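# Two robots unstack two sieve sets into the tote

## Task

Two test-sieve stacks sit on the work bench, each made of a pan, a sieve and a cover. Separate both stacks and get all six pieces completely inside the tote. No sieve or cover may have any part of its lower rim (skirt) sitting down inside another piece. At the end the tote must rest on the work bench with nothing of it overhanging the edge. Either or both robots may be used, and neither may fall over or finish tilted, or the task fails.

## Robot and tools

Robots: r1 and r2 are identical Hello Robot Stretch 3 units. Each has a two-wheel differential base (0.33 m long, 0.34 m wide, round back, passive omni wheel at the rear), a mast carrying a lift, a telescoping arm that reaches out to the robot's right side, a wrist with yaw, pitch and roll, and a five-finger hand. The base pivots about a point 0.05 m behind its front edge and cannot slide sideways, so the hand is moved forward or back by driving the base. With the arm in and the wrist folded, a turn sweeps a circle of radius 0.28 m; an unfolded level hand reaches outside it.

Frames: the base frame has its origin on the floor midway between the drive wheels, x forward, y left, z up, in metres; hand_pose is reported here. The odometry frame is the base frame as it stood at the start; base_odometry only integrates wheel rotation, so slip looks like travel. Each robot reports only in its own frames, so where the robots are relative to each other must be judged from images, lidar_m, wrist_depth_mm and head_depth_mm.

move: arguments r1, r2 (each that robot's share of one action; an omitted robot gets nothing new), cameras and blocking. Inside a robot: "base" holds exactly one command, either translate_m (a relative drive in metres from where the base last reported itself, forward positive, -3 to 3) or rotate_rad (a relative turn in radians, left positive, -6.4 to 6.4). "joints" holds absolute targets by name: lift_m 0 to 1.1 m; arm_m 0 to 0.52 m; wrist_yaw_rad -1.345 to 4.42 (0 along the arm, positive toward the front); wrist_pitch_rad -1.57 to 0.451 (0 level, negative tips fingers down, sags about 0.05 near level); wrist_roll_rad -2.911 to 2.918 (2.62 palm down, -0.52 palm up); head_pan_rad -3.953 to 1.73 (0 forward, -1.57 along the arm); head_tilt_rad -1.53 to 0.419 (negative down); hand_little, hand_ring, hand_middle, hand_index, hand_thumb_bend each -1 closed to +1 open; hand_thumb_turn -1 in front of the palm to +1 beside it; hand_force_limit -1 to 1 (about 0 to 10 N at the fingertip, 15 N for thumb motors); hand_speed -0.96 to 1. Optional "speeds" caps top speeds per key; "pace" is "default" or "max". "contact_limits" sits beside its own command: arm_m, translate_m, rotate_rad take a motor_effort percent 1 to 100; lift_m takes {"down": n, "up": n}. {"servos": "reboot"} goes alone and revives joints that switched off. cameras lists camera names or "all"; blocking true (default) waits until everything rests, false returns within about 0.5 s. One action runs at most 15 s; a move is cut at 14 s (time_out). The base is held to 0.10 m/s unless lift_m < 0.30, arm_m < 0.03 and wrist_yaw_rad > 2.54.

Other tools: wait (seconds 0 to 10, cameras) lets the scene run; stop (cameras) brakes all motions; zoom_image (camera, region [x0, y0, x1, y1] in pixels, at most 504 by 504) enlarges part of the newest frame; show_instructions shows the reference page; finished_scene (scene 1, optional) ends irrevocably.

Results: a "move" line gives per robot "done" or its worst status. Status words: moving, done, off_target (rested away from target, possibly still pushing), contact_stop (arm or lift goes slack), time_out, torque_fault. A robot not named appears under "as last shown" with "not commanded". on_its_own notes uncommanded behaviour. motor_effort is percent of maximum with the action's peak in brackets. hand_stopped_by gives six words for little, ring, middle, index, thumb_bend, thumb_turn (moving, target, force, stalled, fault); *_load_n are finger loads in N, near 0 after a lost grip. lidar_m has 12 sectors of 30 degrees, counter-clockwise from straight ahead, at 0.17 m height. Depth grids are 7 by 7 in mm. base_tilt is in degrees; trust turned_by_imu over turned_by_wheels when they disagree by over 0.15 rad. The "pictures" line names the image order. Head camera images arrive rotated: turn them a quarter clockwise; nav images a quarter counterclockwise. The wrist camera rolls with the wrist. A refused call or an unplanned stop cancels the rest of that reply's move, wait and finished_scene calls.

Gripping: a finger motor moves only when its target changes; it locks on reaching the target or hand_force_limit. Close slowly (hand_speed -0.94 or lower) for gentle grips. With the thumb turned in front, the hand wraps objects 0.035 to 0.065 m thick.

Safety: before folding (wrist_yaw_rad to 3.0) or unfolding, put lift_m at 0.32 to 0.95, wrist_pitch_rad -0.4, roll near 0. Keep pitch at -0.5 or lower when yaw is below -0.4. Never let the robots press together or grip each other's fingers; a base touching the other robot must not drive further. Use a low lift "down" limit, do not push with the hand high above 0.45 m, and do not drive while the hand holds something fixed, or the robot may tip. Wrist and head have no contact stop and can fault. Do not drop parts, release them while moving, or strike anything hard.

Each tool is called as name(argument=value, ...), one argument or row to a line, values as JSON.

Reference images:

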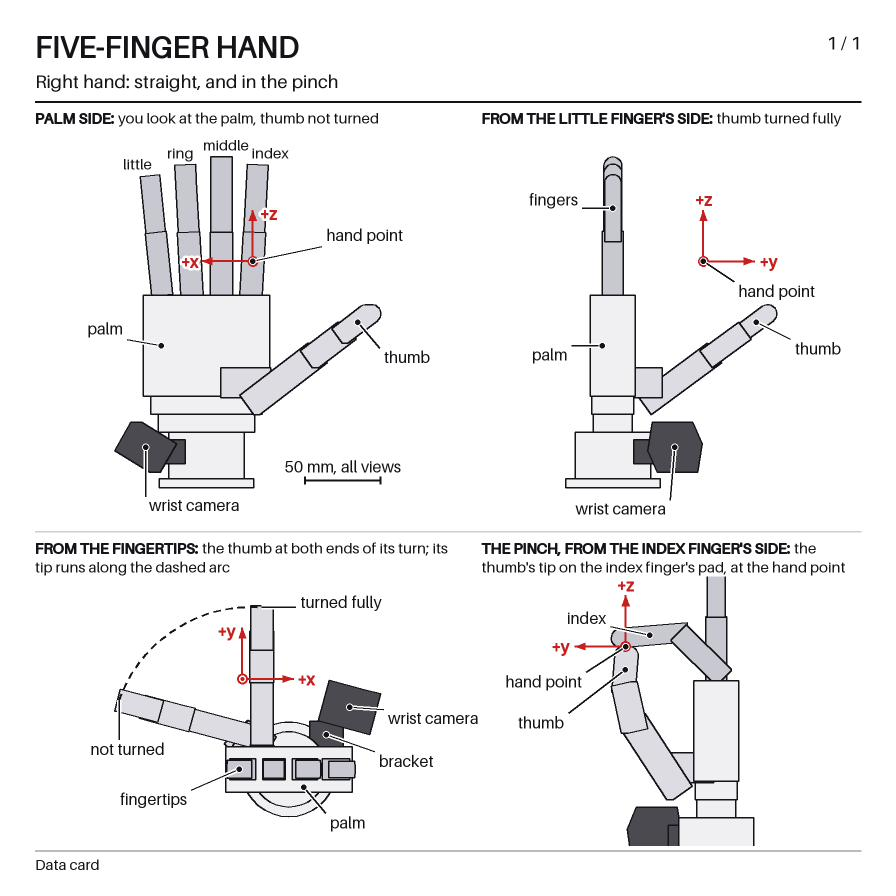

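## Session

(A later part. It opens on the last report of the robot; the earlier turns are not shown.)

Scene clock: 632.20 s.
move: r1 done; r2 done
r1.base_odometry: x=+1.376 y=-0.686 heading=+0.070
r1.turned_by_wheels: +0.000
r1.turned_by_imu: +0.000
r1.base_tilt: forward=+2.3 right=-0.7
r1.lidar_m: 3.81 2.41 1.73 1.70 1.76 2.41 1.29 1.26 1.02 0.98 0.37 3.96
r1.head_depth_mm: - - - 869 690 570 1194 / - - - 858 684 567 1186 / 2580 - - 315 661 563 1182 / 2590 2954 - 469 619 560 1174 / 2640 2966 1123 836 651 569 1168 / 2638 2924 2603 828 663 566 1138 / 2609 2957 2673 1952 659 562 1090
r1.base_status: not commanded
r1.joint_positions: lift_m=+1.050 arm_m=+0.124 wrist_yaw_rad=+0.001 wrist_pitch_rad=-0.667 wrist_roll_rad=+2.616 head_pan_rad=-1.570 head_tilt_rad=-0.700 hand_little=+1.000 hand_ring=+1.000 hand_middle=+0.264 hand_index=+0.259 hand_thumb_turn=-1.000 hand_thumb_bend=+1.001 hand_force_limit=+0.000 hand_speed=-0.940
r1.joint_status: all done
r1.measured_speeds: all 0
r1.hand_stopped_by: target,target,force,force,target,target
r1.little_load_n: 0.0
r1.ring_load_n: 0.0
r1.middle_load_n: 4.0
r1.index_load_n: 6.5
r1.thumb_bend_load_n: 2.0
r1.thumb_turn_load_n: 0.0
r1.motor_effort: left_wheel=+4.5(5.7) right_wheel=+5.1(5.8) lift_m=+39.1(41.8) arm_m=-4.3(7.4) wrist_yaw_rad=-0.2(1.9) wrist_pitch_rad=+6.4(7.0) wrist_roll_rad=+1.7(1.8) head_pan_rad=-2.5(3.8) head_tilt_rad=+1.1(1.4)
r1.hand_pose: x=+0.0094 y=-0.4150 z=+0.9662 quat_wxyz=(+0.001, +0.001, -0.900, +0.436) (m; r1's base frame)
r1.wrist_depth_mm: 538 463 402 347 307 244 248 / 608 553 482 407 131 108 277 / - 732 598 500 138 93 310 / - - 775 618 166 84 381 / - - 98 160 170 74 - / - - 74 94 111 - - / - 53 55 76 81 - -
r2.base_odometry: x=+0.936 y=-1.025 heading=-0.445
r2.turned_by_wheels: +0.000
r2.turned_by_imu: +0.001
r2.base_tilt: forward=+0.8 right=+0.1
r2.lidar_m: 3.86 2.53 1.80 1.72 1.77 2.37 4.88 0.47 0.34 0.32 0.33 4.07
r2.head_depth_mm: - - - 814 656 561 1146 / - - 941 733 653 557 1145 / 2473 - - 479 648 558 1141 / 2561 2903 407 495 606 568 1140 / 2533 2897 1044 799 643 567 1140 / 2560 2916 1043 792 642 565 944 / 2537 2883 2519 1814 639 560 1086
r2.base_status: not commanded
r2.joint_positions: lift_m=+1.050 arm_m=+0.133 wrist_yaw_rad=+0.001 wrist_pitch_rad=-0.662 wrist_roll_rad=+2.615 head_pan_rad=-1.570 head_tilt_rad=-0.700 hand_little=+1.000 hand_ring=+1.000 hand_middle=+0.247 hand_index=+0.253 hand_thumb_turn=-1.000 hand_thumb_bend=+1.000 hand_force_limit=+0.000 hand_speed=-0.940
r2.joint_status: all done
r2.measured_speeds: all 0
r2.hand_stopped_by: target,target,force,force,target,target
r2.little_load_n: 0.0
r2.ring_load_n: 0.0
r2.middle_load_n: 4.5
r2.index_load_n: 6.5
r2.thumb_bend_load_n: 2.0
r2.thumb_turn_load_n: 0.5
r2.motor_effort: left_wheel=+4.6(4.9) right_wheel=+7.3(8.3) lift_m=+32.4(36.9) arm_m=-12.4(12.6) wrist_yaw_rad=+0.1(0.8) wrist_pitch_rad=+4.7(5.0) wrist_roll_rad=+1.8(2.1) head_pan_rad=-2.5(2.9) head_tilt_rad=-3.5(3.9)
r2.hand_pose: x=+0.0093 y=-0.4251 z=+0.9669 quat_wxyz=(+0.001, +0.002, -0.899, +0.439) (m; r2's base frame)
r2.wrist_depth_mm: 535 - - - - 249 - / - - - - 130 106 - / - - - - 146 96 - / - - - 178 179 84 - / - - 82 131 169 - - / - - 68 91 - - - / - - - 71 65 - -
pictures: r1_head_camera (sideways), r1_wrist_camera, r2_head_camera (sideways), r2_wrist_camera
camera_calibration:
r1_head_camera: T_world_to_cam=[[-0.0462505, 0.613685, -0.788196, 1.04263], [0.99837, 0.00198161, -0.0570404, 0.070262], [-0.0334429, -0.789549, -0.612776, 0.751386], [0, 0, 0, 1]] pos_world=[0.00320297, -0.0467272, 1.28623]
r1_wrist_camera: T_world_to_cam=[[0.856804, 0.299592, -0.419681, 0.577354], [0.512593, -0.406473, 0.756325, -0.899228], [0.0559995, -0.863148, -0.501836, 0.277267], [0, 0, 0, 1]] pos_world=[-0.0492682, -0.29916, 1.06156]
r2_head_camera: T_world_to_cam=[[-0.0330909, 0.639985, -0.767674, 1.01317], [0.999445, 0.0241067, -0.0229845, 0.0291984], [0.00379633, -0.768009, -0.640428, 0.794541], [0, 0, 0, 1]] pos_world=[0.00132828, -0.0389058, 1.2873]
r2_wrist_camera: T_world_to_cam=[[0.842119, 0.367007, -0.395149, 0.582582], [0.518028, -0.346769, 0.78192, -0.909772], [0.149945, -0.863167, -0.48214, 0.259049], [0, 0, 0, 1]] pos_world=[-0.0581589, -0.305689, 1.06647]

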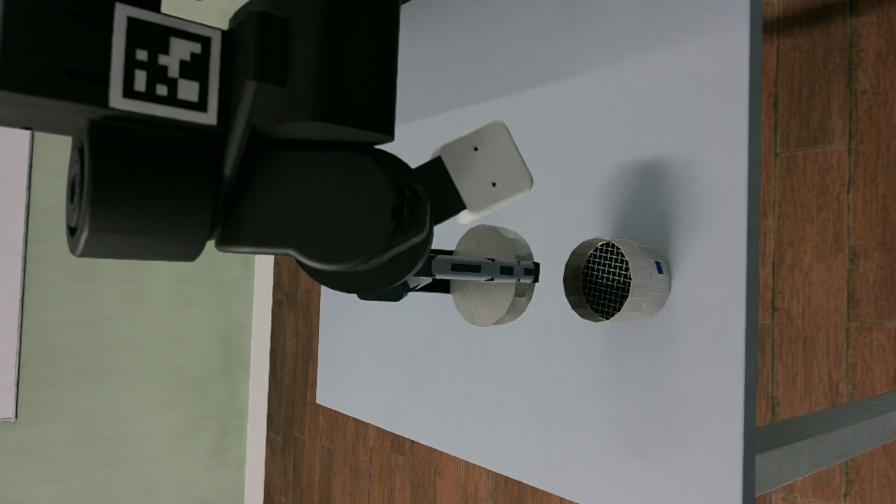

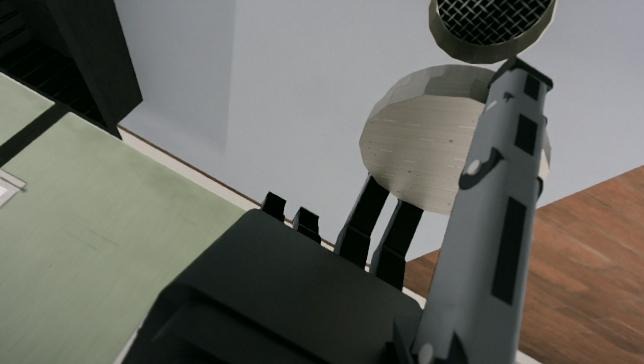

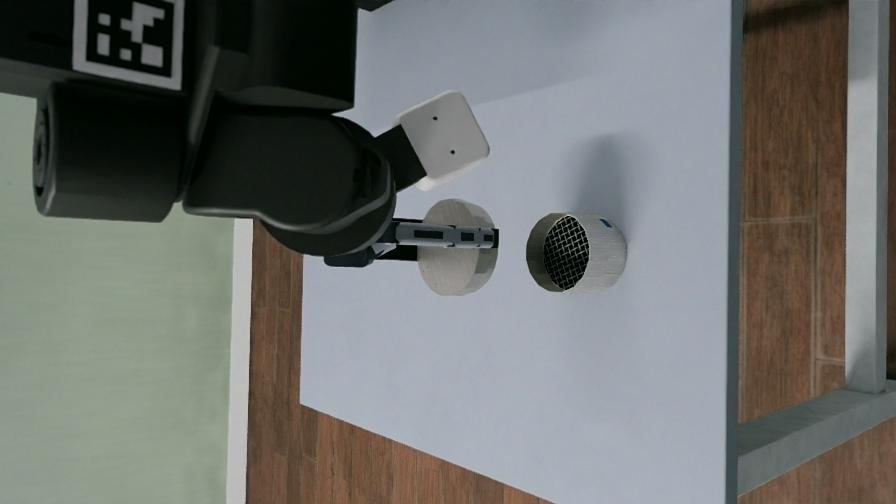

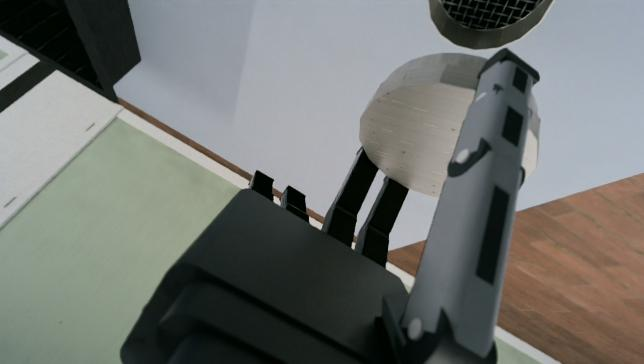

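move(
  r1={"base": {"translate_m": -0.57}, "joints": {"head_tilt_rad": -0.55}},
  r2={"base": {"translate_m": -0.49}, "joints": {"head_tilt_rad": -0.55}},
  cameras=["all"],
)

Scene clock: 645.47 s.
move: r1 done; r2 done
r1.base_odometry: x=+0.808 y=-0.726 heading=+0.070
r1.turned_by_wheels: +0.000
r1.turned_by_imu: +0.000
r1.base_tilt: forward=+2.3 right=-0.7
r1.lidar_m: 4.38 2.38 1.76 1.70 1.75 2.41 4.30 0.73 1.01 0.98 1.01 0.80
r1.head_depth_mm: 2605 - 3224 - 810 640 526 / 2603 - - - 804 635 523 / 2582 2821 - - 313 631 520 / 2500 2835 3150 - 434 627 518 / 1220 930 889 966 635 620 515 / 2507 2838 3137 951 745 618 512 / 2581 2823 3139 1032 741 614 509
r1.base_status: done
r1.joint_positions: lift_m=+1.050 arm_m=+0.124 wrist_yaw_rad=+0.001 wrist_pitch_rad=-0.667 wrist_roll_rad=+2.616 head_pan_rad=-1.570 head_tilt_rad=-0.550 hand_little=+1.000 hand_ring=+1.000 hand_middle=+0.264 hand_index=+0.259 hand_thumb_turn=-1.000 hand_thumb_bend=+1.001 hand_force_limit=+0.000 hand_speed=-0.940
r1.joint_status: all done
r1.measured_speeds: all 0
r1.hand_stopped_by: target,target,force,force,target,target
r1.little_load_n: 0.0
r1.ring_load_n: 0.0
r1.middle_load_n: 4.5
r1.index_load_n: 6.5
r1.thumb_bend_load_n: 2.0
r1.thumb_turn_load_n: 0.0
r1.motor_effort: left_wheel=-9.8(14.7) right_wheel=+0.3(10.6) lift_m=+38.3(39.7) arm_m=+6.0(6.0) wrist_yaw_rad=-1.0(1.7) wrist_pitch_rad=+5.9(7.0) wrist_roll_rad=+1.7(1.8) head_pan_rad=-0.9(3.5) head_tilt_rad=+3.6(5.1)
r1.hand_pose: x=+0.0094 y=-0.4150 z=+0.9662 quat_wxyz=(+0.001, +0.001, -0.900, +0.436) (m; r1's base frame)
r1.wrist_depth_mm: 573 477 401 348 309 273 248 / 783 595 483 302 134 108 276 / - 710 597 428 139 93 310 / - - 798 572 166 84 348 / - - 99 159 170 74 416 / - - 73 94 111 520 508 / - 54 55 76 81 729 629
r2.base_odometry: x=+0.494 y=-0.814 heading=-0.445
r2.turned_by_wheels: +0.000
r2.turned_by_imu: +0.001
r2.base_tilt: forward=+0.8 right=+0.0
r2.lidar_m: 4.35 2.50 1.78 1.71 1.75 2.34 4.39 0.50 0.36 0.34 0.35 0.46
r2.head_depth_mm: 2531 - - 920 756 607 545 / 2555 - - 918 682 603 542 / 2550 2731 - - 605 602 542 / 2440 2709 3081 414 502 602 539 / 1172 2766 2971 925 634 597 536 / 2484 2812 3083 982 692 596 535 / 2557 2797 3050 974 735 594 534
r2.base_status: done
r2.joint_positions: lift_m=+1.050 arm_m=+0.133 wrist_yaw_rad=+0.001 wrist_pitch_rad=-0.662 wrist_roll_rad=+2.615 head_pan_rad=-1.570 head_tilt_rad=-0.550 hand_little=+1.000 hand_ring=+1.000 hand_middle=+0.247 hand_index=+0.253 hand_thumb_turn=-1.000 hand_thumb_bend=+1.000 hand_force_limit=+0.000 hand_speed=-0.940
r2.joint_status: all done
r2.measured_speeds: all 0
r2.hand_stopped_by: target,target,force,force,target,target
r2.little_load_n: 0.0
r2.ring_load_n: 0.0
r2.middle_load_n: 4.5
r2.index_load_n: 6.0
r2.thumb_bend_load_n: 2.0
r2.thumb_turn_load_n: 0.0
r2.motor_effort: left_wheel=-3.9(12.3) right_wheel=-4.1(10.9) lift_m=+32.4(33.8) arm_m=-15.5(17.4) wrist_yaw_rad=+0.4(0.8) wrist_pitch_rad=+4.8(5.1) wrist_roll_rad=+1.8(2.1) head_pan_rad=-2.8(3.3) head_tilt_rad=+2.1(3.0)
r2.hand_pose: x=+0.0093 y=-0.4251 z=+0.9669 quat_wxyz=(+0.001, +0.002, -0.899, +0.439) (m; r2's base frame)
r2.wrist_depth_mm: - - - 273 - - - / - - - - 131 107 - / - - 505 - 147 96 - / - - - 187 179 83 - / - - 82 131 170 - - / - - 68 91 - - - / - - - 71 65 - -
pictures: r1_head_camera (sideways), r1_nav_camera (sideways), r1_wrist_camera, r2_head_camera (sideways), r2_nav_camera (sideways), r2_wrist_camera
camera_calibration:
r1_head_camera: T_world_to_cam=[[-0.0461278, 0.488789, -0.871181, 1.15085], [0.998376, -0.00663961, -0.0565878, 0.0696803], [-0.0334438, -0.872376, -0.487689, 0.58857], [0, 0, 0, 1]] pos_world=[0.00320296, -0.048605, 1.29358]
r1_nav_camera: T_world_to_cam=[[0.0365885, -0.523363, 0.851324, -1.06313], [-0.999328, -0.021029, 0.0300215, 0.0224852], [0.00219037, -0.85185, -0.523781, 0.638556], [0, 0, 0, 1]] pos_world=[0.0599696, -0.0119754, 1.23885]
r1_wrist_camera: T_world_to_cam=[[0.856804, 0.299592, -0.419681, 0.577354], [0.512593, -0.406473, 0.756325, -0.899228], [0.0559995, -0.863148, -0.501836, 0.277267], [0, 0, 0, 1]] pos_world=[-0.0492682, -0.29916, 1.06156]
r2_head_camera: T_world_to_cam=[[-0.0328659, 0.518055, -0.854716, 1.12674], [0.999453, 0.0202829, -0.0261376, 0.0333071], [0.00379535, -0.855107, -0.518438, 0.635811], [0, 0, 0, 1]] pos_world=[0.00132917, -0.0407005, 1.29354]
r2_nav_camera: T_world_to_cam=[[-0.0163027, -0.483077, 0.875426, -1.09394], [-0.998762, -0.0332769, -0.0369624, 0.110482], [0.0469872, -0.874945, -0.481937, 0.588637], [0, 0, 0, 1]] pos_world=[0.0648523, -0.00975721, 1.24543]
r2_wrist_camera: T_world_to_cam=[[0.842119, 0.367007, -0.395149, 0.582582], [0.518028, -0.346769, 0.78192, -0.909772], [0.149945, -0.863167, -0.48214, 0.259049], [0, 0, 0, 1]] pos_world=[-0.0581589, -0.305689, 1.06647]

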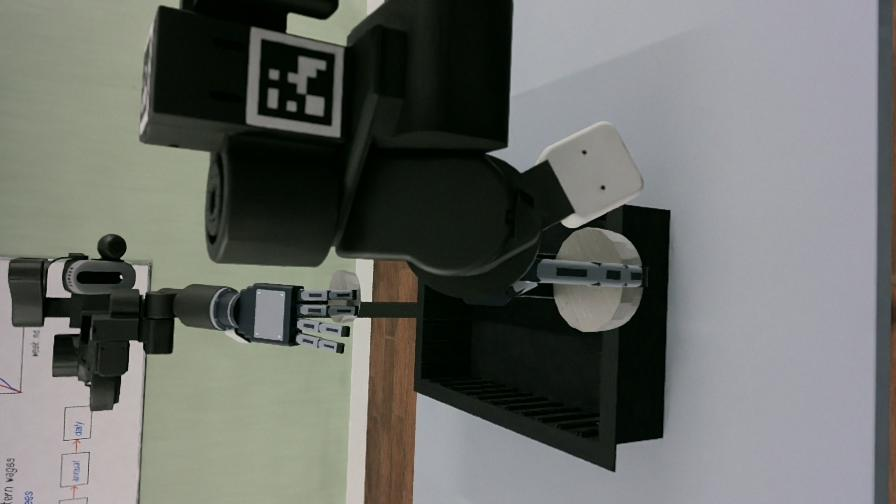

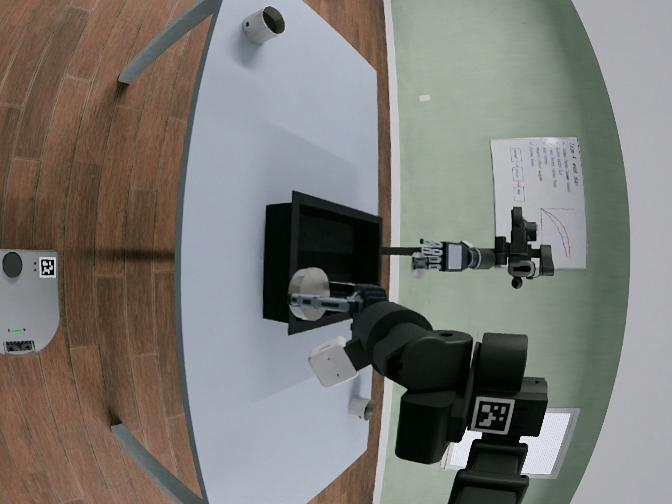

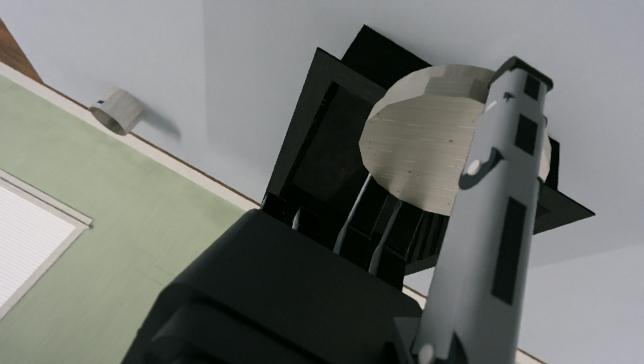

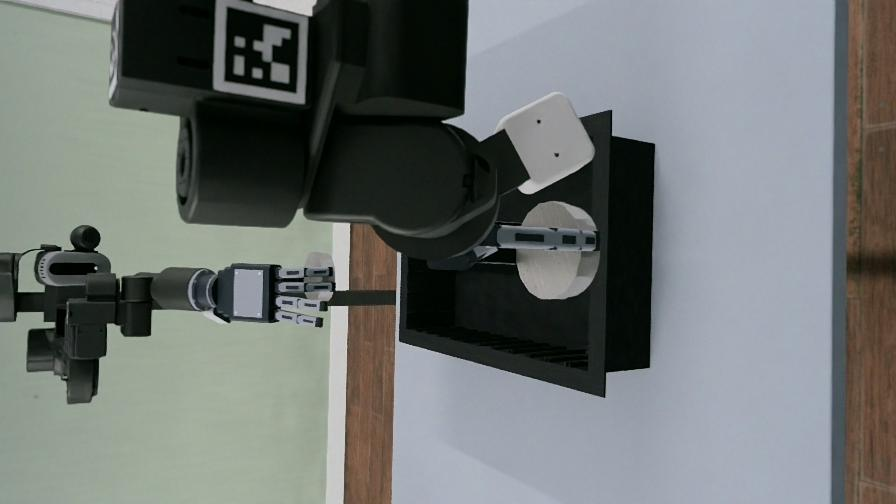

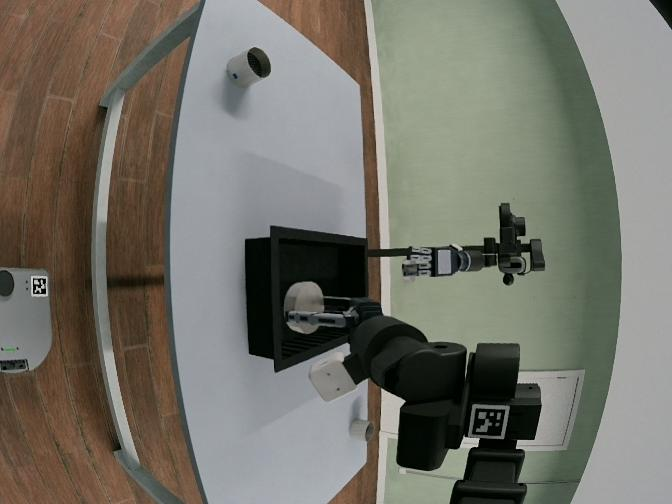

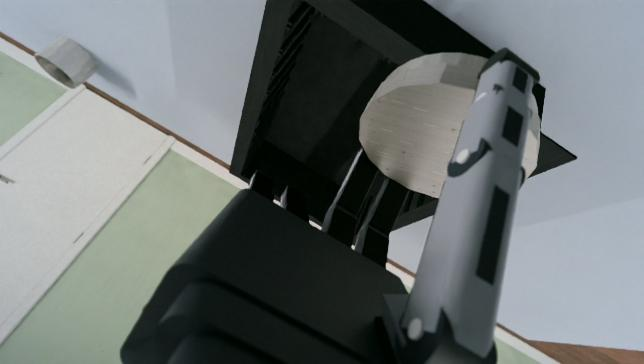

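zoom_image(
  camera="r1_head_camera",
  region=[400, 190, 700, 490],
)

zoom_image(
  camera="r2_head_camera",
  region=[380, 100, 680, 400],
)

Scaled by 1.680 from the camera's 896x504 image, which has a finer 1280x720 frame.

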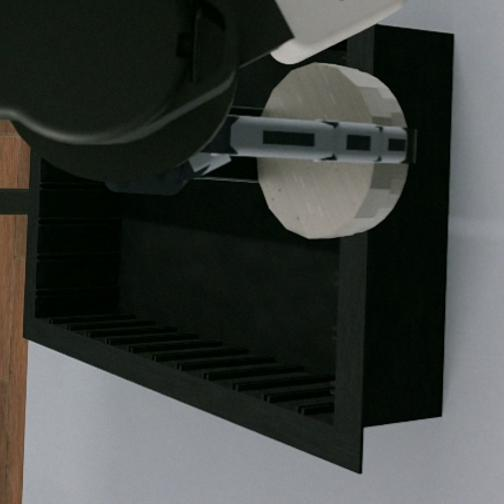

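Scaled by 1.680 from the camera's 896x504 image, which has a finer 1280x720 frame.

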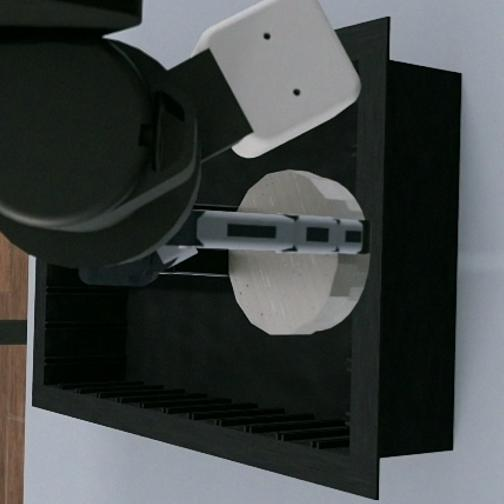

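move(
  r1={"base": {"translate_m": 0.098}},
  r2={"joints": {"arm_m": 0.03}},
  cameras=[],
)

move(
  r1={"joints": {"arm_m": 0.406}},
  cameras=["r1_head_camera", "r1_wrist_camera", "r2_head_camera"],
)

Scene clock: 770.83 s.
move: r1 done; r2 done
r1.base_odometry: x=+0.906 y=-0.719 heading=+0.070
r1.turned_by_wheels: +0.000
r1.turned_by_imu: +0.000
r1.base_tilt: forward=+2.3 right=-0.6
r1.lidar_m: 4.28 2.39 1.76 1.69 1.76 2.41 4.41 0.82 1.01 0.97 1.01 0.71
r1.head_depth_mm: 2625 - 3234 - 811 639 527 / 2619 - - - 724 634 524 / 2581 2822 - - 313 630 521 / 1182 1070 3083 - 434 627 518 / 2507 2847 3139 970 636 621 515 / 2611 2820 3164 1042 777 618 511 / 2590 2806 3145 1034 769 614 508
r1.base_status: done
r1.joint_positions: lift_m=+1.050 arm_m=+0.124 wrist_yaw_rad=+0.001 wrist_pitch_rad=-0.667 wrist_roll_rad=+2.616 head_pan_rad=-1.570 head_tilt_rad=-0.550 hand_little=+1.000 hand_ring=+1.000 hand_middle=+0.264 hand_index=+0.259 hand_thumb_turn=-1.000 hand_thumb_bend=+1.001 hand_force_limit=+0.000 hand_speed=-0.940
r1.joint_status: not commanded
r1.measured_speeds: all 0
r1.hand_stopped_by: target,target,force,force,target,target
r1.little_load_n: 0.0
r1.ring_load_n: 0.0
r1.middle_load_n: 4.5
r1.index_load_n: 6.5
r1.thumb_bend_load_n: 2.0
r1.thumb_turn_load_n: 0.0
r1.motor_effort: left_wheel=+2.8(7.8) right_wheel=+4.7(12.4) lift_m=+36.6(38.5) arm_m=+10.8(11.1) wrist_yaw_rad=-0.8(1.6) wrist_pitch_rad=+6.5(6.9) wrist_roll_rad=+1.5(1.7) head_pan_rad=-1.9(3.3) head_tilt_rad=+3.5(4.2)
r1.hand_pose: x=+0.0094 y=-0.4150 z=+0.9662 quat_wxyz=(+0.001, +0.001, -0.900, +0.436) (m; r1's base frame)
r1.wrist_depth_mm: 572 477 299 310 306 275 246 / 713 592 423 407 133 108 276 / - 785 536 492 139 93 313 / - - 635 620 165 84 357 / - - 99 159 171 74 418 / - - 73 94 111 521 504 / - 53 55 76 81 714 634
r2.base_odometry: x=+0.494 y=-0.814 heading=-0.445
r2.turned_by_wheels: +0.000
r2.turned_by_imu: +0.001
r2.base_tilt: forward=+0.7 right=+0.1
r2.lidar_m: 4.37 2.50 1.79 1.70 1.75 2.34 4.39 0.50 0.36 0.34 0.35 0.46
r2.head_depth_mm: 2538 2780 - - - - 546 / 2531 2842 - - - - 545 / 2464 2747 - - - 557 541 / 1136 963 1575 942 434 395 540 / 2463 2794 3089 929 713 581 538 / 2556 2796 3054 985 693 596 535 / 2560 2815 3062 973 736 594 534
r2.base_status: not commanded
r2.joint_positions: lift_m=+1.050 arm_m=+0.030 wrist_yaw_rad=+0.001 wrist_pitch_rad=-0.662 wrist_roll_rad=+2.615 head_pan_rad=-1.570 head_tilt_rad=-0.550 hand_little=+1.000 hand_ring=+1.000 hand_middle=+0.247 hand_index=+0.253 hand_thumb_turn=-1.000 hand_thumb_bend=+1.000 hand_force_limit=+0.000 hand_speed=-0.940
r2.joint_status: all done
r2.measured_speeds: all 0
r2.hand_stopped_by: target,target,force,force,target,target
r2.little_load_n: 0.0
r2.ring_load_n: 0.0
r2.middle_load_n: 4.0
r2.index_load_n: 6.0
r2.thumb_bend_load_n: 2.0
r2.thumb_turn_load_n: 0.0
r2.motor_effort: left_wheel=-3.7(4.2) right_wheel=-4.9(5.6) lift_m=+32.1(32.8) arm_m=-16.3(18.4) wrist_yaw_rad=+0.0(0.6) wrist_pitch_rad=+4.8(5.1) wrist_roll_rad=+1.8(2.0) head_pan_rad=-2.6(3.3) head_tilt_rad=+1.8(2.5)
r2.hand_pose: x=+0.0093 y=-0.3221 z=+0.9669 quat_wxyz=(+0.001, +0.002, -0.899, +0.438) (m; r2's base frame)
r2.wrist_depth_mm: - - - - - - - / - - - - 130 107 - / - - - - 147 96 - / - - 589 178 180 83 - / - - 82 131 169 - - / - - 68 91 - - - / - - - 71 65 - -
pictures: none
No camera images: "cameras" was empty.

Scene clock: 774.13 s.
move: r1 done
r1.base_odometry: x=+0.906 y=-0.719 heading=+0.070
r1.turned_by_wheels: +0.000
r1.turned_by_imu: +0.000
r1.base_tilt: forward=+2.3 right=-0.6
r1.lidar_m: 4.29 2.38 1.76 1.69 1.76 2.41 4.41 0.82 1.02 0.98 1.01 0.71
r1.head_depth_mm: 2617 - 3192 1110 812 640 526 / 2617 363 3173 1093 750 634 524 / 2545 448 3110 971 793 631 521 / 1182 480 528 955 785 626 517 / 2499 2853 3139 969 733 621 515 / 2579 2843 3178 1045 774 617 512 / 2583 2846 3123 1032 769 612 508
r1.base_status: not commanded
r1.joint_positions: lift_m=+1.050 arm_m=+0.406 wrist_yaw_rad=+0.001 wrist_pitch_rad=-0.668 wrist_roll_rad=+2.616 head_pan_rad=-1.570 head_tilt_rad=-0.550 hand_little=+1.000 hand_ring=+1.000 hand_middle=+0.264 hand_index=+0.259 hand_thumb_turn=-1.000 hand_thumb_bend=+1.001 hand_force_limit=+0.000 hand_speed=-0.940
r1.joint_status: all done
r1.measured_speeds: all 0
r1.hand_stopped_by: target,target,force,force,target,target
r1.little_load_n: 0.0
r1.ring_load_n: 0.0
r1.middle_load_n: 4.0
r1.index_load_n: 6.5
r1.thumb_bend_load_n: 2.0
r1.thumb_turn_load_n: 0.0
r1.motor_effort: left_wheel=+4.4(5.1) right_wheel=+4.8(5.1) lift_m=+36.2(37.7) arm_m=+21.5(23.4) wrist_yaw_rad=-0.7(1.9) wrist_pitch_rad=+6.0(6.9) wrist_roll_rad=+1.5(1.8) head_pan_rad=-1.7(3.2) head_tilt_rad=+3.3(4.2)
r1.hand_pose: x=+0.0094 y=-0.6969 z=+0.9661 quat_wxyz=(+0.001, +0.001, -0.900, +0.436) (m; r1's base frame)
r1.wrist_depth_mm: - 474 326 343 303 269 203 / - - 373 393 133 108 205 / - - - 373 139 93 309 / - - - - 165 84 353 / - - 99 159 171 74 413 / - - 73 94 111 509 499 / - 53 55 76 81 - -
r2: as last shown
r2.turned_by_imu: +0.000
r2.base_tilt: forward=+0.8 right=+0.2
r2.lidar_m: 4.37 2.51 1.79 1.70 1.75 2.33 4.38 0.50 0.35 0.34 0.35 0.46
r2.head_depth_mm: 2533 2763 - - - - 545 / 2549 2833 - - - - 543 / 2491 2726 - - - 556 541 / 1078 700 742 942 434 394 540 / 2440 2805 3077 928 715 580 537 / 2527 2802 3052 980 694 596 536 / 2535 2808 3033 975 735 593 533
r2.ring_load_n: -0.5
r2.middle_load_n: 4.5
r2.index_load_n: 6.5
r2.motor_effort: left_wheel=-3.2(4.2) right_wheel=-5.2(5.5) lift_m=+31.2(32.6) arm_m=-16.0(16.5) wrist_yaw_rad=+0.0(0.9) wrist_pitch_rad=+4.9(5.1) wrist_roll_rad=+1.8(2.1) head_pan_rad=-3.0(3.3) head_tilt_rad=+1.3(2.1)
r2.wrist_depth_mm: - - - - - - - / - - - - 130 107 - / - - - - 147 96 - / - - 594 178 179 83 - / - - 82 131 169 - - / - - 68 91 - - - / - - - 71 65 - -
pictures: r1_head_camera (sideways), r1_wrist_camera, r2_head_camera (sideways)
camera_calibration:
r1_head_camera: T_world_to_cam=[[-0.0461367, 0.488552, -0.871314, 1.15101], [0.998375, -0.00664847, -0.0565926, 0.0696861], [-0.0334413, -0.872509, -0.487452, 0.588256], [0, 0, 0, 1]] pos_world=[0.00320297, -0.0486054, 1.29358]
r1_wrist_camera: T_world_to_cam=[[0.85682, 0.299705, -0.419566, 0.661754], [0.512566, -0.406719, 0.756212, -1.01384], [0.0559954, -0.862993, -0.502104, 0.0343202], [0, 0, 0, 1]] pos_world=[-0.0492681, -0.58106, 1.06156]
r2_head_camera: T_world_to_cam=[[-0.0328677, 0.517864, -0.854831, 1.12688], [0.999453, 0.0202779, -0.0261438, 0.0333149], [0.0037952, -0.855222, -0.518247, 0.635559], [0, 0, 0, 1]] pos_world=[0.00132917, -0.0407011, 1.29354]

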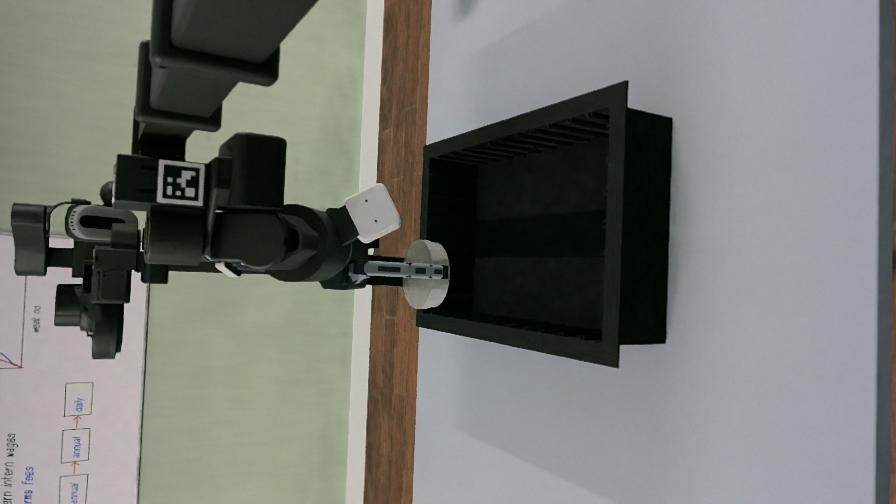

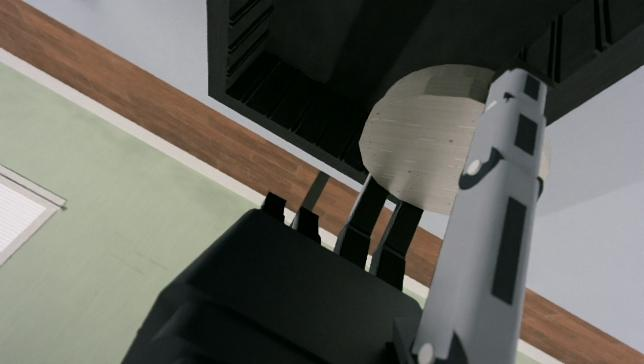

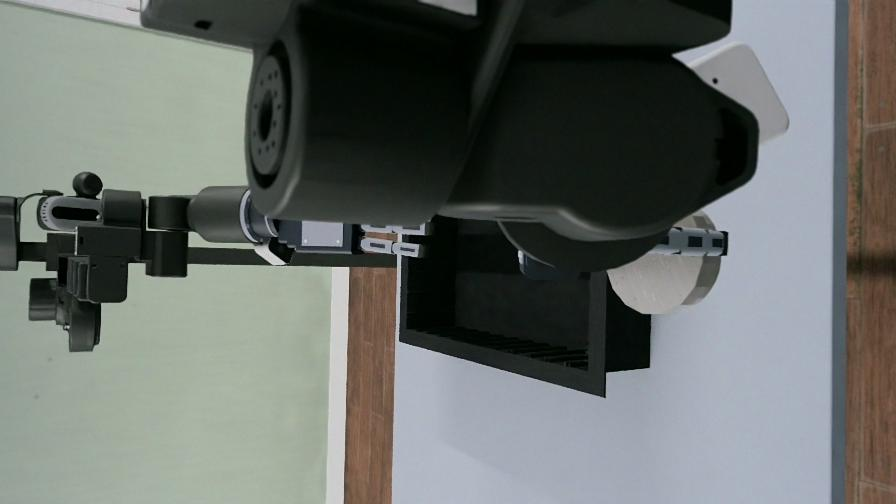

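move(
  r1={"joints": {"lift_m": 0.9}, "speeds": {"lift_m": 0.06}, "contact_limits": {"lift_m": {"down": 15}}},
  cameras=["r1_head_camera", "r1_wrist_camera"],
)

Scene clock: 827.53 s.
move: r1 done
r1.base_odometry: x=+0.906 y=-0.719 heading=+0.070
r1.turned_by_wheels: +0.000
r1.turned_by_imu: +0.000
r1.base_tilt: forward=+2.4 right=-0.7
r1.lidar_m: 4.28 2.38 1.77 1.69 1.76 2.41 4.40 0.82 1.01 0.98 1.01 0.71
r1.head_depth_mm: 2626 2873 3150 1108 300 - 513 / 2603 2863 3089 383 622 634 524 / 2581 2887 3022 568 792 630 521 / 1183 1028 964 573 759 627 517 / 2508 2836 3150 985 733 621 515 / 2613 2864 3137 1046 776 618 512 / 2588 2856 3135 1031 769 613 508
r1.base_status: not commanded
r1.joint_positions: lift_m=+0.900 arm_m=+0.406 wrist_yaw_rad=+0.001 wrist_pitch_rad=-0.668 wrist_roll_rad=+2.616 head_pan_rad=-1.570 head_tilt_rad=-0.550 hand_little=+1.000 hand_ring=+1.000 hand_middle=+0.264 hand_index=+0.259 hand_thumb_turn=-1.000 hand_thumb_bend=+1.001 hand_force_limit=+0.000 hand_speed=-0.940
r1.joint_status: all done
r1.measured_speeds: all 0
r1.hand_stopped_by: target,target,force,force,target,target
r1.little_load_n: 0.0
r1.ring_load_n: 0.0
r1.middle_load_n: 4.0
r1.index_load_n: 6.5
r1.thumb_bend_load_n: 2.0
r1.thumb_turn_load_n: 0.0
r1.motor_effort: left_wheel=+4.2(5.1) right_wheel=+4.4(5.2) lift_m=+17.6(36.6) arm_m=+17.4(21.5) wrist_yaw_rad=-0.7(1.8) wrist_pitch_rad=+6.8(7.2) wrist_roll_rad=+1.5(1.8) head_pan_rad=-1.2(3.2) head_tilt_rad=+2.9(3.4)
r1.contact_limits: lift_m down 15 (down: maximum 72; up: maximum 65)
r1.hand_pose: x=+0.0094 y=-0.6968 z=+0.8160 quat_wxyz=(+0.001, +0.001, -0.900, +0.436) (m; r1's base frame)
r1.wrist_depth_mm: 143 180 196 170 150 134 121 / 158 199 233 197 135 109 135 / - 238 290 236 138 93 147 / - 286 314 294 165 84 139 / - - 104 160 171 74 127 / - - 73 94 111 70 113 / - 54 55 76 81 145 300
r2: as last shown
r2.turned_by_imu: +0.001
r2.base_tilt: forward=+0.7 right=+0.1
r2.lidar_m: 4.36 2.51 1.79 1.71 1.76 2.34 4.38 0.50 0.36 0.34 0.35 0.47
r2.head_depth_mm: 2547 2824 - - - - 545 / 2517 2858 - - - - 543 / 2467 2841 - - - 557 541 / 2473 1268 769 824 433 395 539 / 2556 2765 3094 921 711 580 536 / 2573 2811 3035 981 694 596 536 / 2573 2793 3047 974 737 593 534
r2.little_load_n: -0.5
r2.middle_load_n: 4.0
r2.index_load_n: 6.0
r2.thumb_turn_load_n: 0.5
r2.motor_effort: left_wheel=-3.6(4.2) right_wheel=-5.1(5.4) lift_m=+31.7(32.0) arm_m=-15.2(15.5) wrist_yaw_rad=-0.2(0.8) wrist_pitch_rad=+4.8(5.1) wrist_roll_rad=+1.9(2.1) head_pan_rad=-3.0(3.1) head_tilt_rad=+0.7(1.5)
r2.wrist_depth_mm: - - - - - - - / - - - - 130 107 - / - - - 345 147 96 - / - - 593 453 180 83 - / - - 82 131 169 - - / - - 68 92 - - - / - - - 72 65 - -
pictures: r1_head_camera (sideways), r1_wrist_camera
camera_calibration:
r1_head_camera: T_world_to_cam=[[-0.0461367, 0.488552, -0.871314, 1.15101], [0.998375, -0.00664847, -0.0565926, 0.0696861], [-0.0334413, -0.872509, -0.487452, 0.588256], [0, 0, 0, 1]] pos_world=[0.00320297, -0.0486054, 1.29358]
r1_wrist_camera: T_world_to_cam=[[0.856823, 0.299948, -0.419387, 0.598797], [0.512561, -0.407162, 0.755976, -0.900449], [0.0559955, -0.862699, -0.502608, -0.040364], [0, 0, 0, 1]] pos_world=[-0.0492681, -0.581059, 0.911558]

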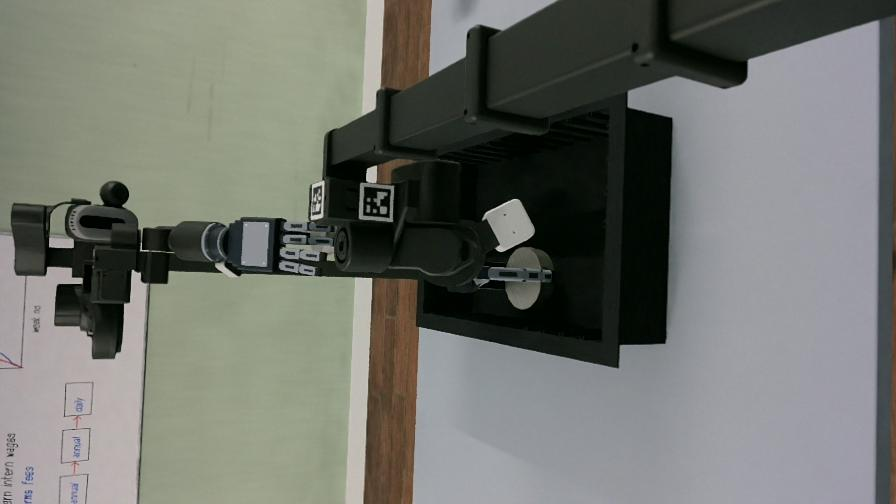

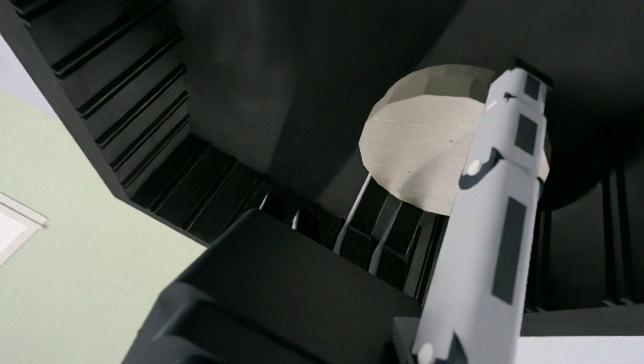

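move(
  r1={"joints": {"lift_m": 0.871}, "speeds": {"lift_m": 0.03}, "contact_limits": {"lift_m": {"down": 13}}},
  cameras=["r1_head_camera", "r1_wrist_camera"],
)

Scene clock: 841.67 s.
move: r1 done
r1.base_odometry: x=+0.906 y=-0.719 heading=+0.070
r1.turned_by_wheels: +0.000
r1.turned_by_imu: +0.000
r1.base_tilt: forward=+2.3 right=-0.6
r1.lidar_m: 4.27 2.38 1.76 1.70 1.76 2.41 4.42 0.82 1.02 0.98 1.01 0.71
r1.head_depth_mm: 2620 2846 3186 1111 339 - - / 2608 2858 3171 443 337 617 523 / 2570 2879 3078 539 791 630 520 / 1200 1029 972 555 756 625 518 / 2516 2842 3142 985 732 623 515 / 2583 2829 3168 1049 776 617 512 / 2591 2833 3111 1034 770 612 509
r1.base_status: not commanded
r1.joint_positions: lift_m=+0.871 arm_m=+0.406 wrist_yaw_rad=+0.001 wrist_pitch_rad=-0.656 wrist_roll_rad=+2.618 head_pan_rad=-1.570 head_tilt_rad=-0.550 hand_little=+1.000 hand_ring=+1.000 hand_middle=+0.264 hand_index=+0.259 hand_thumb_turn=-1.000 hand_thumb_bend=+1.001 hand_force_limit=+0.000 hand_speed=-0.940
r1.joint_status: all done
r1.measured_speeds: all 0
r1.hand_stopped_by: target,target,force,force,target,target
r1.little_load_n: 0.0
r1.ring_load_n: 0.0
r1.middle_load_n: 3.0
r1.index_load_n: 5.5
r1.thumb_bend_load_n: 2.5
r1.thumb_turn_load_n: -0.5
r1.motor_effort: left_wheel=+3.5(4.9) right_wheel=+4.8(5.1) lift_m=+11.1(27.0) arm_m=+10.8(12.9) wrist_yaw_rad=-0.7(1.7) wrist_pitch_rad=+4.3(7.1) wrist_roll_rad=+0.8(1.8) head_pan_rad=-1.5(2.8) head_tilt_rad=+2.5(3.0)
r1.contact_limits: lift_m down 13 (down: maximum 72; up: maximum 65)
r1.hand_pose: x=+0.0096 y=-0.6994 z=+0.7888 quat_wxyz=(+0.000, +0.001, -0.897, +0.441) (m; r1's base frame)
r1.wrist_depth_mm: 142 173 162 141 122 110 99 / 151 203 194 163 133 108 110 / 169 238 242 198 137 93 125 / - 281 303 243 165 83 139 / - 279 104 165 170 74 128 / - - 73 94 111 70 115 / - 53 55 76 81 122 105
r2: as last shown
r2.base_tilt: forward=+0.8 right=+0.1
r2.lidar_m: 4.36 2.50 1.79 1.71 1.76 2.34 4.40 0.50 0.36 0.34 0.35 0.47
r2.head_depth_mm: 2572 2783 - - - - 545 / 2517 2842 - - - - 543 / 2448 2805 - - - 557 542 / 2486 1281 783 823 434 394 539 / 2544 2736 3095 926 715 579 536 / 2567 2815 3081 982 691 595 536 / 2525 2802 3037 973 740 593 535
r2.middle_load_n: 4.5
r2.index_load_n: 6.5
r2.motor_effort: left_wheel=-3.7(4.0) right_wheel=-4.7(5.3) lift_m=+30.3(31.3) arm_m=-14.5(14.9) wrist_yaw_rad=+0.4(0.7) wrist_pitch_rad=+4.7(5.0) wrist_roll_rad=+1.8(1.9) head_pan_rad=-2.7(3.0) head_tilt_rad=+0.2(0.9)
r2.wrist_depth_mm: - - - - - - - / - - - - 130 106 - / - - - 477 147 96 - / - - 587 474 180 83 - / - - 82 131 169 - - / - - 68 91 - - - / - - - 71 65 - -
pictures: r1_head_camera (sideways), r1_wrist_camera
camera_calibration:
r1_head_camera: T_world_to_cam=[[-0.0461367, 0.488552, -0.871314, 1.15101], [0.998375, -0.00664847, -0.0565926, 0.0696861], [-0.0334413, -0.872509, -0.487452, 0.588256], [0, 0, 0, 1]] pos_world=[0.00320297, -0.0486054, 1.29358]
r1_wrist_camera: T_world_to_cam=[[0.857919, 0.293912, -0.421414, 0.585417], [0.510748, -0.39883, 0.761624, -0.879593], [0.0557782, -0.868648, -0.492279, -0.0686295], [0, 0, 0, 1]] pos_world=[-0.0491621, -0.582484, 0.882837]

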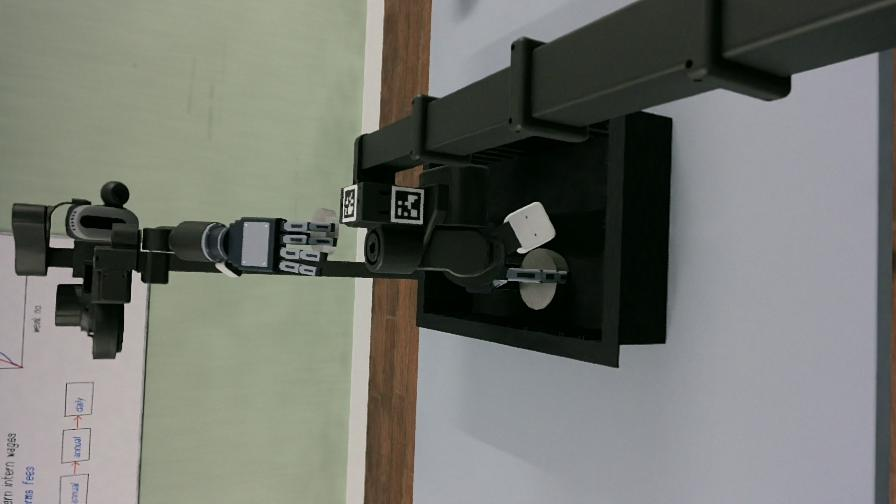

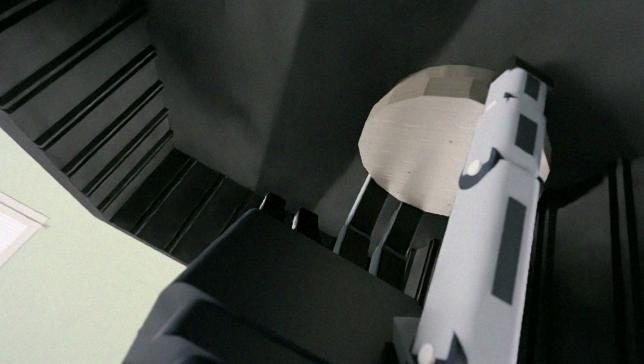

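move(
  r1={"joints": {"hand_index": 0.5, "hand_middle": 0.5, "hand_speed": -0.7}},
  cameras=[],
)

move(
  r1={"joints": {"lift_m": 1.02}, "speeds": {"lift_m": 0.08}},
  cameras=["r1_head_camera", "r1_wrist_camera"],
)

Scene clock: 849.87 s.
move: r1 done
r1.base_odometry: x=+0.906 y=-0.719 heading=+0.070
r1.turned_by_wheels: +0.000
r1.turned_by_imu: +0.000
r1.base_tilt: forward=+2.4 right=-0.7
r1.lidar_m: 4.28 2.38 1.76 1.70 1.76 2.41 4.40 0.82 1.01 0.98 1.01 0.71
r1.head_depth_mm: 2639 2847 3169 1109 339 - - / 2608 2859 3198 444 337 617 523 / 2572 2852 3071 541 790 632 521 / 1194 1025 970 556 755 627 518 / 2505 2862 3131 985 731 622 515 / 2598 2832 3157 1043 777 618 512 / 2578 2823 3146 1028 771 611 508
r1.base_status: not commanded
r1.joint_positions: lift_m=+0.871 arm_m=+0.406 wrist_yaw_rad=+0.001 wrist_pitch_rad=-0.663 wrist_roll_rad=+2.618 head_pan_rad=-1.570 head_tilt_rad=-0.550 hand_little=+1.000 hand_ring=+1.000 hand_middle=+0.500 hand_index=+0.500 hand_thumb_turn=-1.000 hand_thumb_bend=+1.000 hand_force_limit=+0.000 hand_speed=-0.700
r1.joint_status: all done
r1.measured_speeds: all 0
r1.hand_stopped_by: target,target,target,target,target,target
r1.little_load_n: 0.0
r1.ring_load_n: 0.0
r1.middle_load_n: 0.0
r1.index_load_n: 0.0
r1.thumb_bend_load_n: -0.5
r1.thumb_turn_load_n: 0.0
r1.motor_effort: left_wheel=+3.7(5.0) right_wheel=+4.4(4.9) lift_m=+21.5(22.2) arm_m=+5.0(6.2) wrist_yaw_rad=-0.8(1.8) wrist_pitch_rad=+5.8(6.4) wrist_roll_rad=+0.9(1.0) head_pan_rad=-1.4(2.9) head_tilt_rad=+2.6(2.9)
r1.contact_limits: lift_m down 13 (down: maximum 72; up: maximum 65)
r1.hand_pose: x=+0.0096 y=-0.6981 z=+0.7879 quat_wxyz=(+0.000, +0.000, -0.899, +0.438) (m; r1's base frame)
r1.wrist_depth_mm: 143 171 159 139 120 108 98 / 152 200 190 160 133 115 108 / 169 239 236 194 135 93 121 / 215 279 304 236 160 83 136 / - 278 104 166 181 74 126 / - - 73 96 111 70 114 / - 54 55 76 81 120 105
r2: as last shown
r2.lidar_m: 4.34 2.51 1.79 1.71 1.76 2.34 4.39 0.50 0.36 0.34 0.35 0.47
r2.head_depth_mm: 2536 2761 - - - - 545 / 2546 2799 - - - - 543 / 2474 2817 - - - 555 541 / 2494 1287 782 821 433 395 540 / 2555 2684 3061 925 713 581 537 / 2557 2785 3106 980 695 596 535 / 2565 2777 3036 972 737 592 534
r2.little_load_n: 0.0
r2.ring_load_n: 0.0
r2.middle_load_n: 4.0
r2.motor_effort: left_wheel=-3.9(4.1) right_wheel=-4.1(5.5) lift_m=+30.7(30.9) arm_m=-12.5(14.2) wrist_yaw_rad=+0.4(0.8) wrist_pitch_rad=+4.7(5.0) wrist_roll_rad=+1.8(1.9) head_pan_rad=-2.3(2.8) head_tilt_rad=-0.1(0.5)
r2.wrist_depth_mm: - - - - - - - / - - - - 130 106 - / - - - 467 147 96 - / - - 583 481 179 83 - / - - 82 132 169 - - / - - 68 91 - - - / - - - 71 65 - -
pictures: none
No camera images: "cameras" was empty.

Scene clock: 852.40 s.
move: r1 done
r1.base_odometry: x=+0.906 y=-0.719 heading=+0.070
r1.turned_by_wheels: +0.000
r1.turned_by_imu: +0.000
r1.base_tilt: forward=+2.3 right=-0.7
r1.lidar_m: 4.27 2.38 1.76 1.69 1.76 2.41 4.39 0.82 1.01 0.98 1.02 0.71
r1.head_depth_mm: 2611 2807 - 1102 811 639 527 / 2599 441 3181 1093 750 634 524 / 2577 486 469 970 792 632 521 / 1182 1019 539 952 786 626 518 / 2499 2864 3153 983 732 621 515 / 2577 2855 3136 1042 776 617 512 / 2600 2851 3133 1030 767 612 509
r1.base_status: not commanded
r1.joint_positions: lift_m=+1.020 arm_m=+0.406 wrist_yaw_rad=+0.001 wrist_pitch_rad=-0.664 wrist_roll_rad=+2.618 head_pan_rad=-1.570 head_tilt_rad=-0.550 hand_little=+1.000 hand_ring=+1.000 hand_middle=+0.500 hand_index=+0.500 hand_thumb_turn=-1.000 hand_thumb_bend=+1.000 hand_force_limit=+0.000 hand_speed=-0.700
r1.joint_status: all done
r1.measured_speeds: all 0
r1.hand_stopped_by: target,target,target,target,target,target
r1.little_load_n: 0.0
r1.ring_load_n: 0.0
r1.middle_load_n: 0.0
r1.index_load_n: 0.0
r1.thumb_bend_load_n: 0.0
r1.thumb_turn_load_n: 0.0
r1.motor_effort: left_wheel=+4.1(4.8) right_wheel=+3.5(4.8) lift_m=+37.7(41.0) arm_m=+1.3(5.2) wrist_yaw_rad=-0.8(1.7) wrist_pitch_rad=+6.2(6.3) wrist_roll_rad=+0.9(1.0) head_pan_rad=-1.2(3.0) head_tilt_rad=+2.3(2.7)
r1.hand_pose: x=+0.0096 y=-0.6977 z=+0.9367 quat_wxyz=(+0.000, +0.000, -0.899, +0.438) (m; r1's base frame)
r1.wrist_depth_mm: 524 429 287 310 272 226 200 / - 529 350 362 314 107 175 / - - 363 374 374 93 262 / - - - 370 374 84 320 / - - 99 164 180 74 372 / - - 73 96 111 463 451 / - 53 55 76 81 - 568
r2: as last shown
r2.turned_by_imu: +0.000
r2.base_tilt: forward=+0.9 right=+0.1
r2.lidar_m: 4.36 2.50 1.78 1.70 1.75 2.34 4.40 0.50 0.36 0.34 0.35 0.47
r2.head_depth_mm: 2552 2779 - - - - 545 / 2552 2782 - - - - 544 / 2448 2719 - - - 557 542 / 1192 699 748 927 434 394 541 / 2446 2833 3106 923 716 583 537 / 2541 2777 3092 976 691 596 536 / 2573 2783 3065 974 737 594 534
r2.middle_load_n: 4.5
r2.motor_effort: left_wheel=-3.6(4.3) right_wheel=-4.4(5.7) lift_m=+30.6(31.1) arm_m=-11.9(14.2) wrist_yaw_rad=+0.4(0.8) wrist_pitch_rad=+4.9(5.1) wrist_roll_rad=+1.8(2.1) head_pan_rad=-2.1(2.9) head_tilt_rad=-0.8(0.9)
r2.wrist_depth_mm: - - - - - - - / - - - - 130 107 - / - - - 346 147 95 - / - - 593 179 180 83 - / - - 82 131 170 - - / - - 68 91 - - - / - - - 71 65 - -
pictures: r1_head_camera (sideways), r1_wrist_camera
camera_calibration:
r1_head_camera: T_world_to_cam=[[-0.0461367, 0.488552, -0.871314, 1.15101], [0.998375, -0.00664847, -0.0565926, 0.0696861], [-0.0334413, -0.872509, -0.487452, 0.588256], [0, 0, 0, 1]] pos_world=[0.00320297, -0.0486054, 1.29358]
r1_wrist_camera: T_world_to_cam=[[0.857954, 0.29717, -0.419052, 0.64729], [0.5107, -0.404964, 0.758412, -0.992785], [0.0556762, -0.864693, -0.499205, 0.0149524], [0, 0, 0, 1]] pos_world=[-0.0491619, -0.581468, 1.03165]

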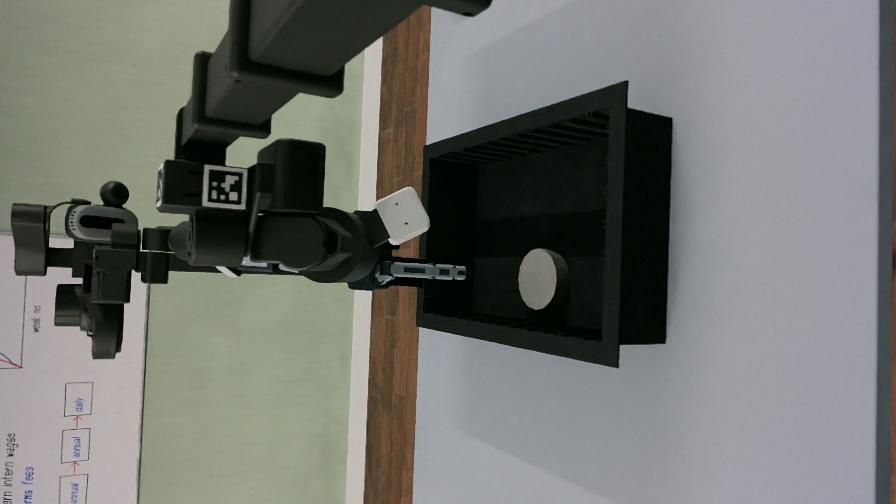

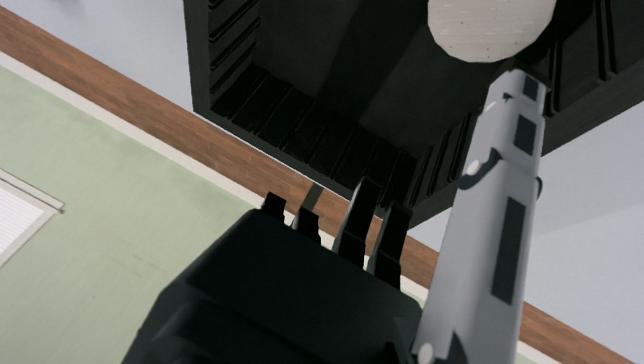

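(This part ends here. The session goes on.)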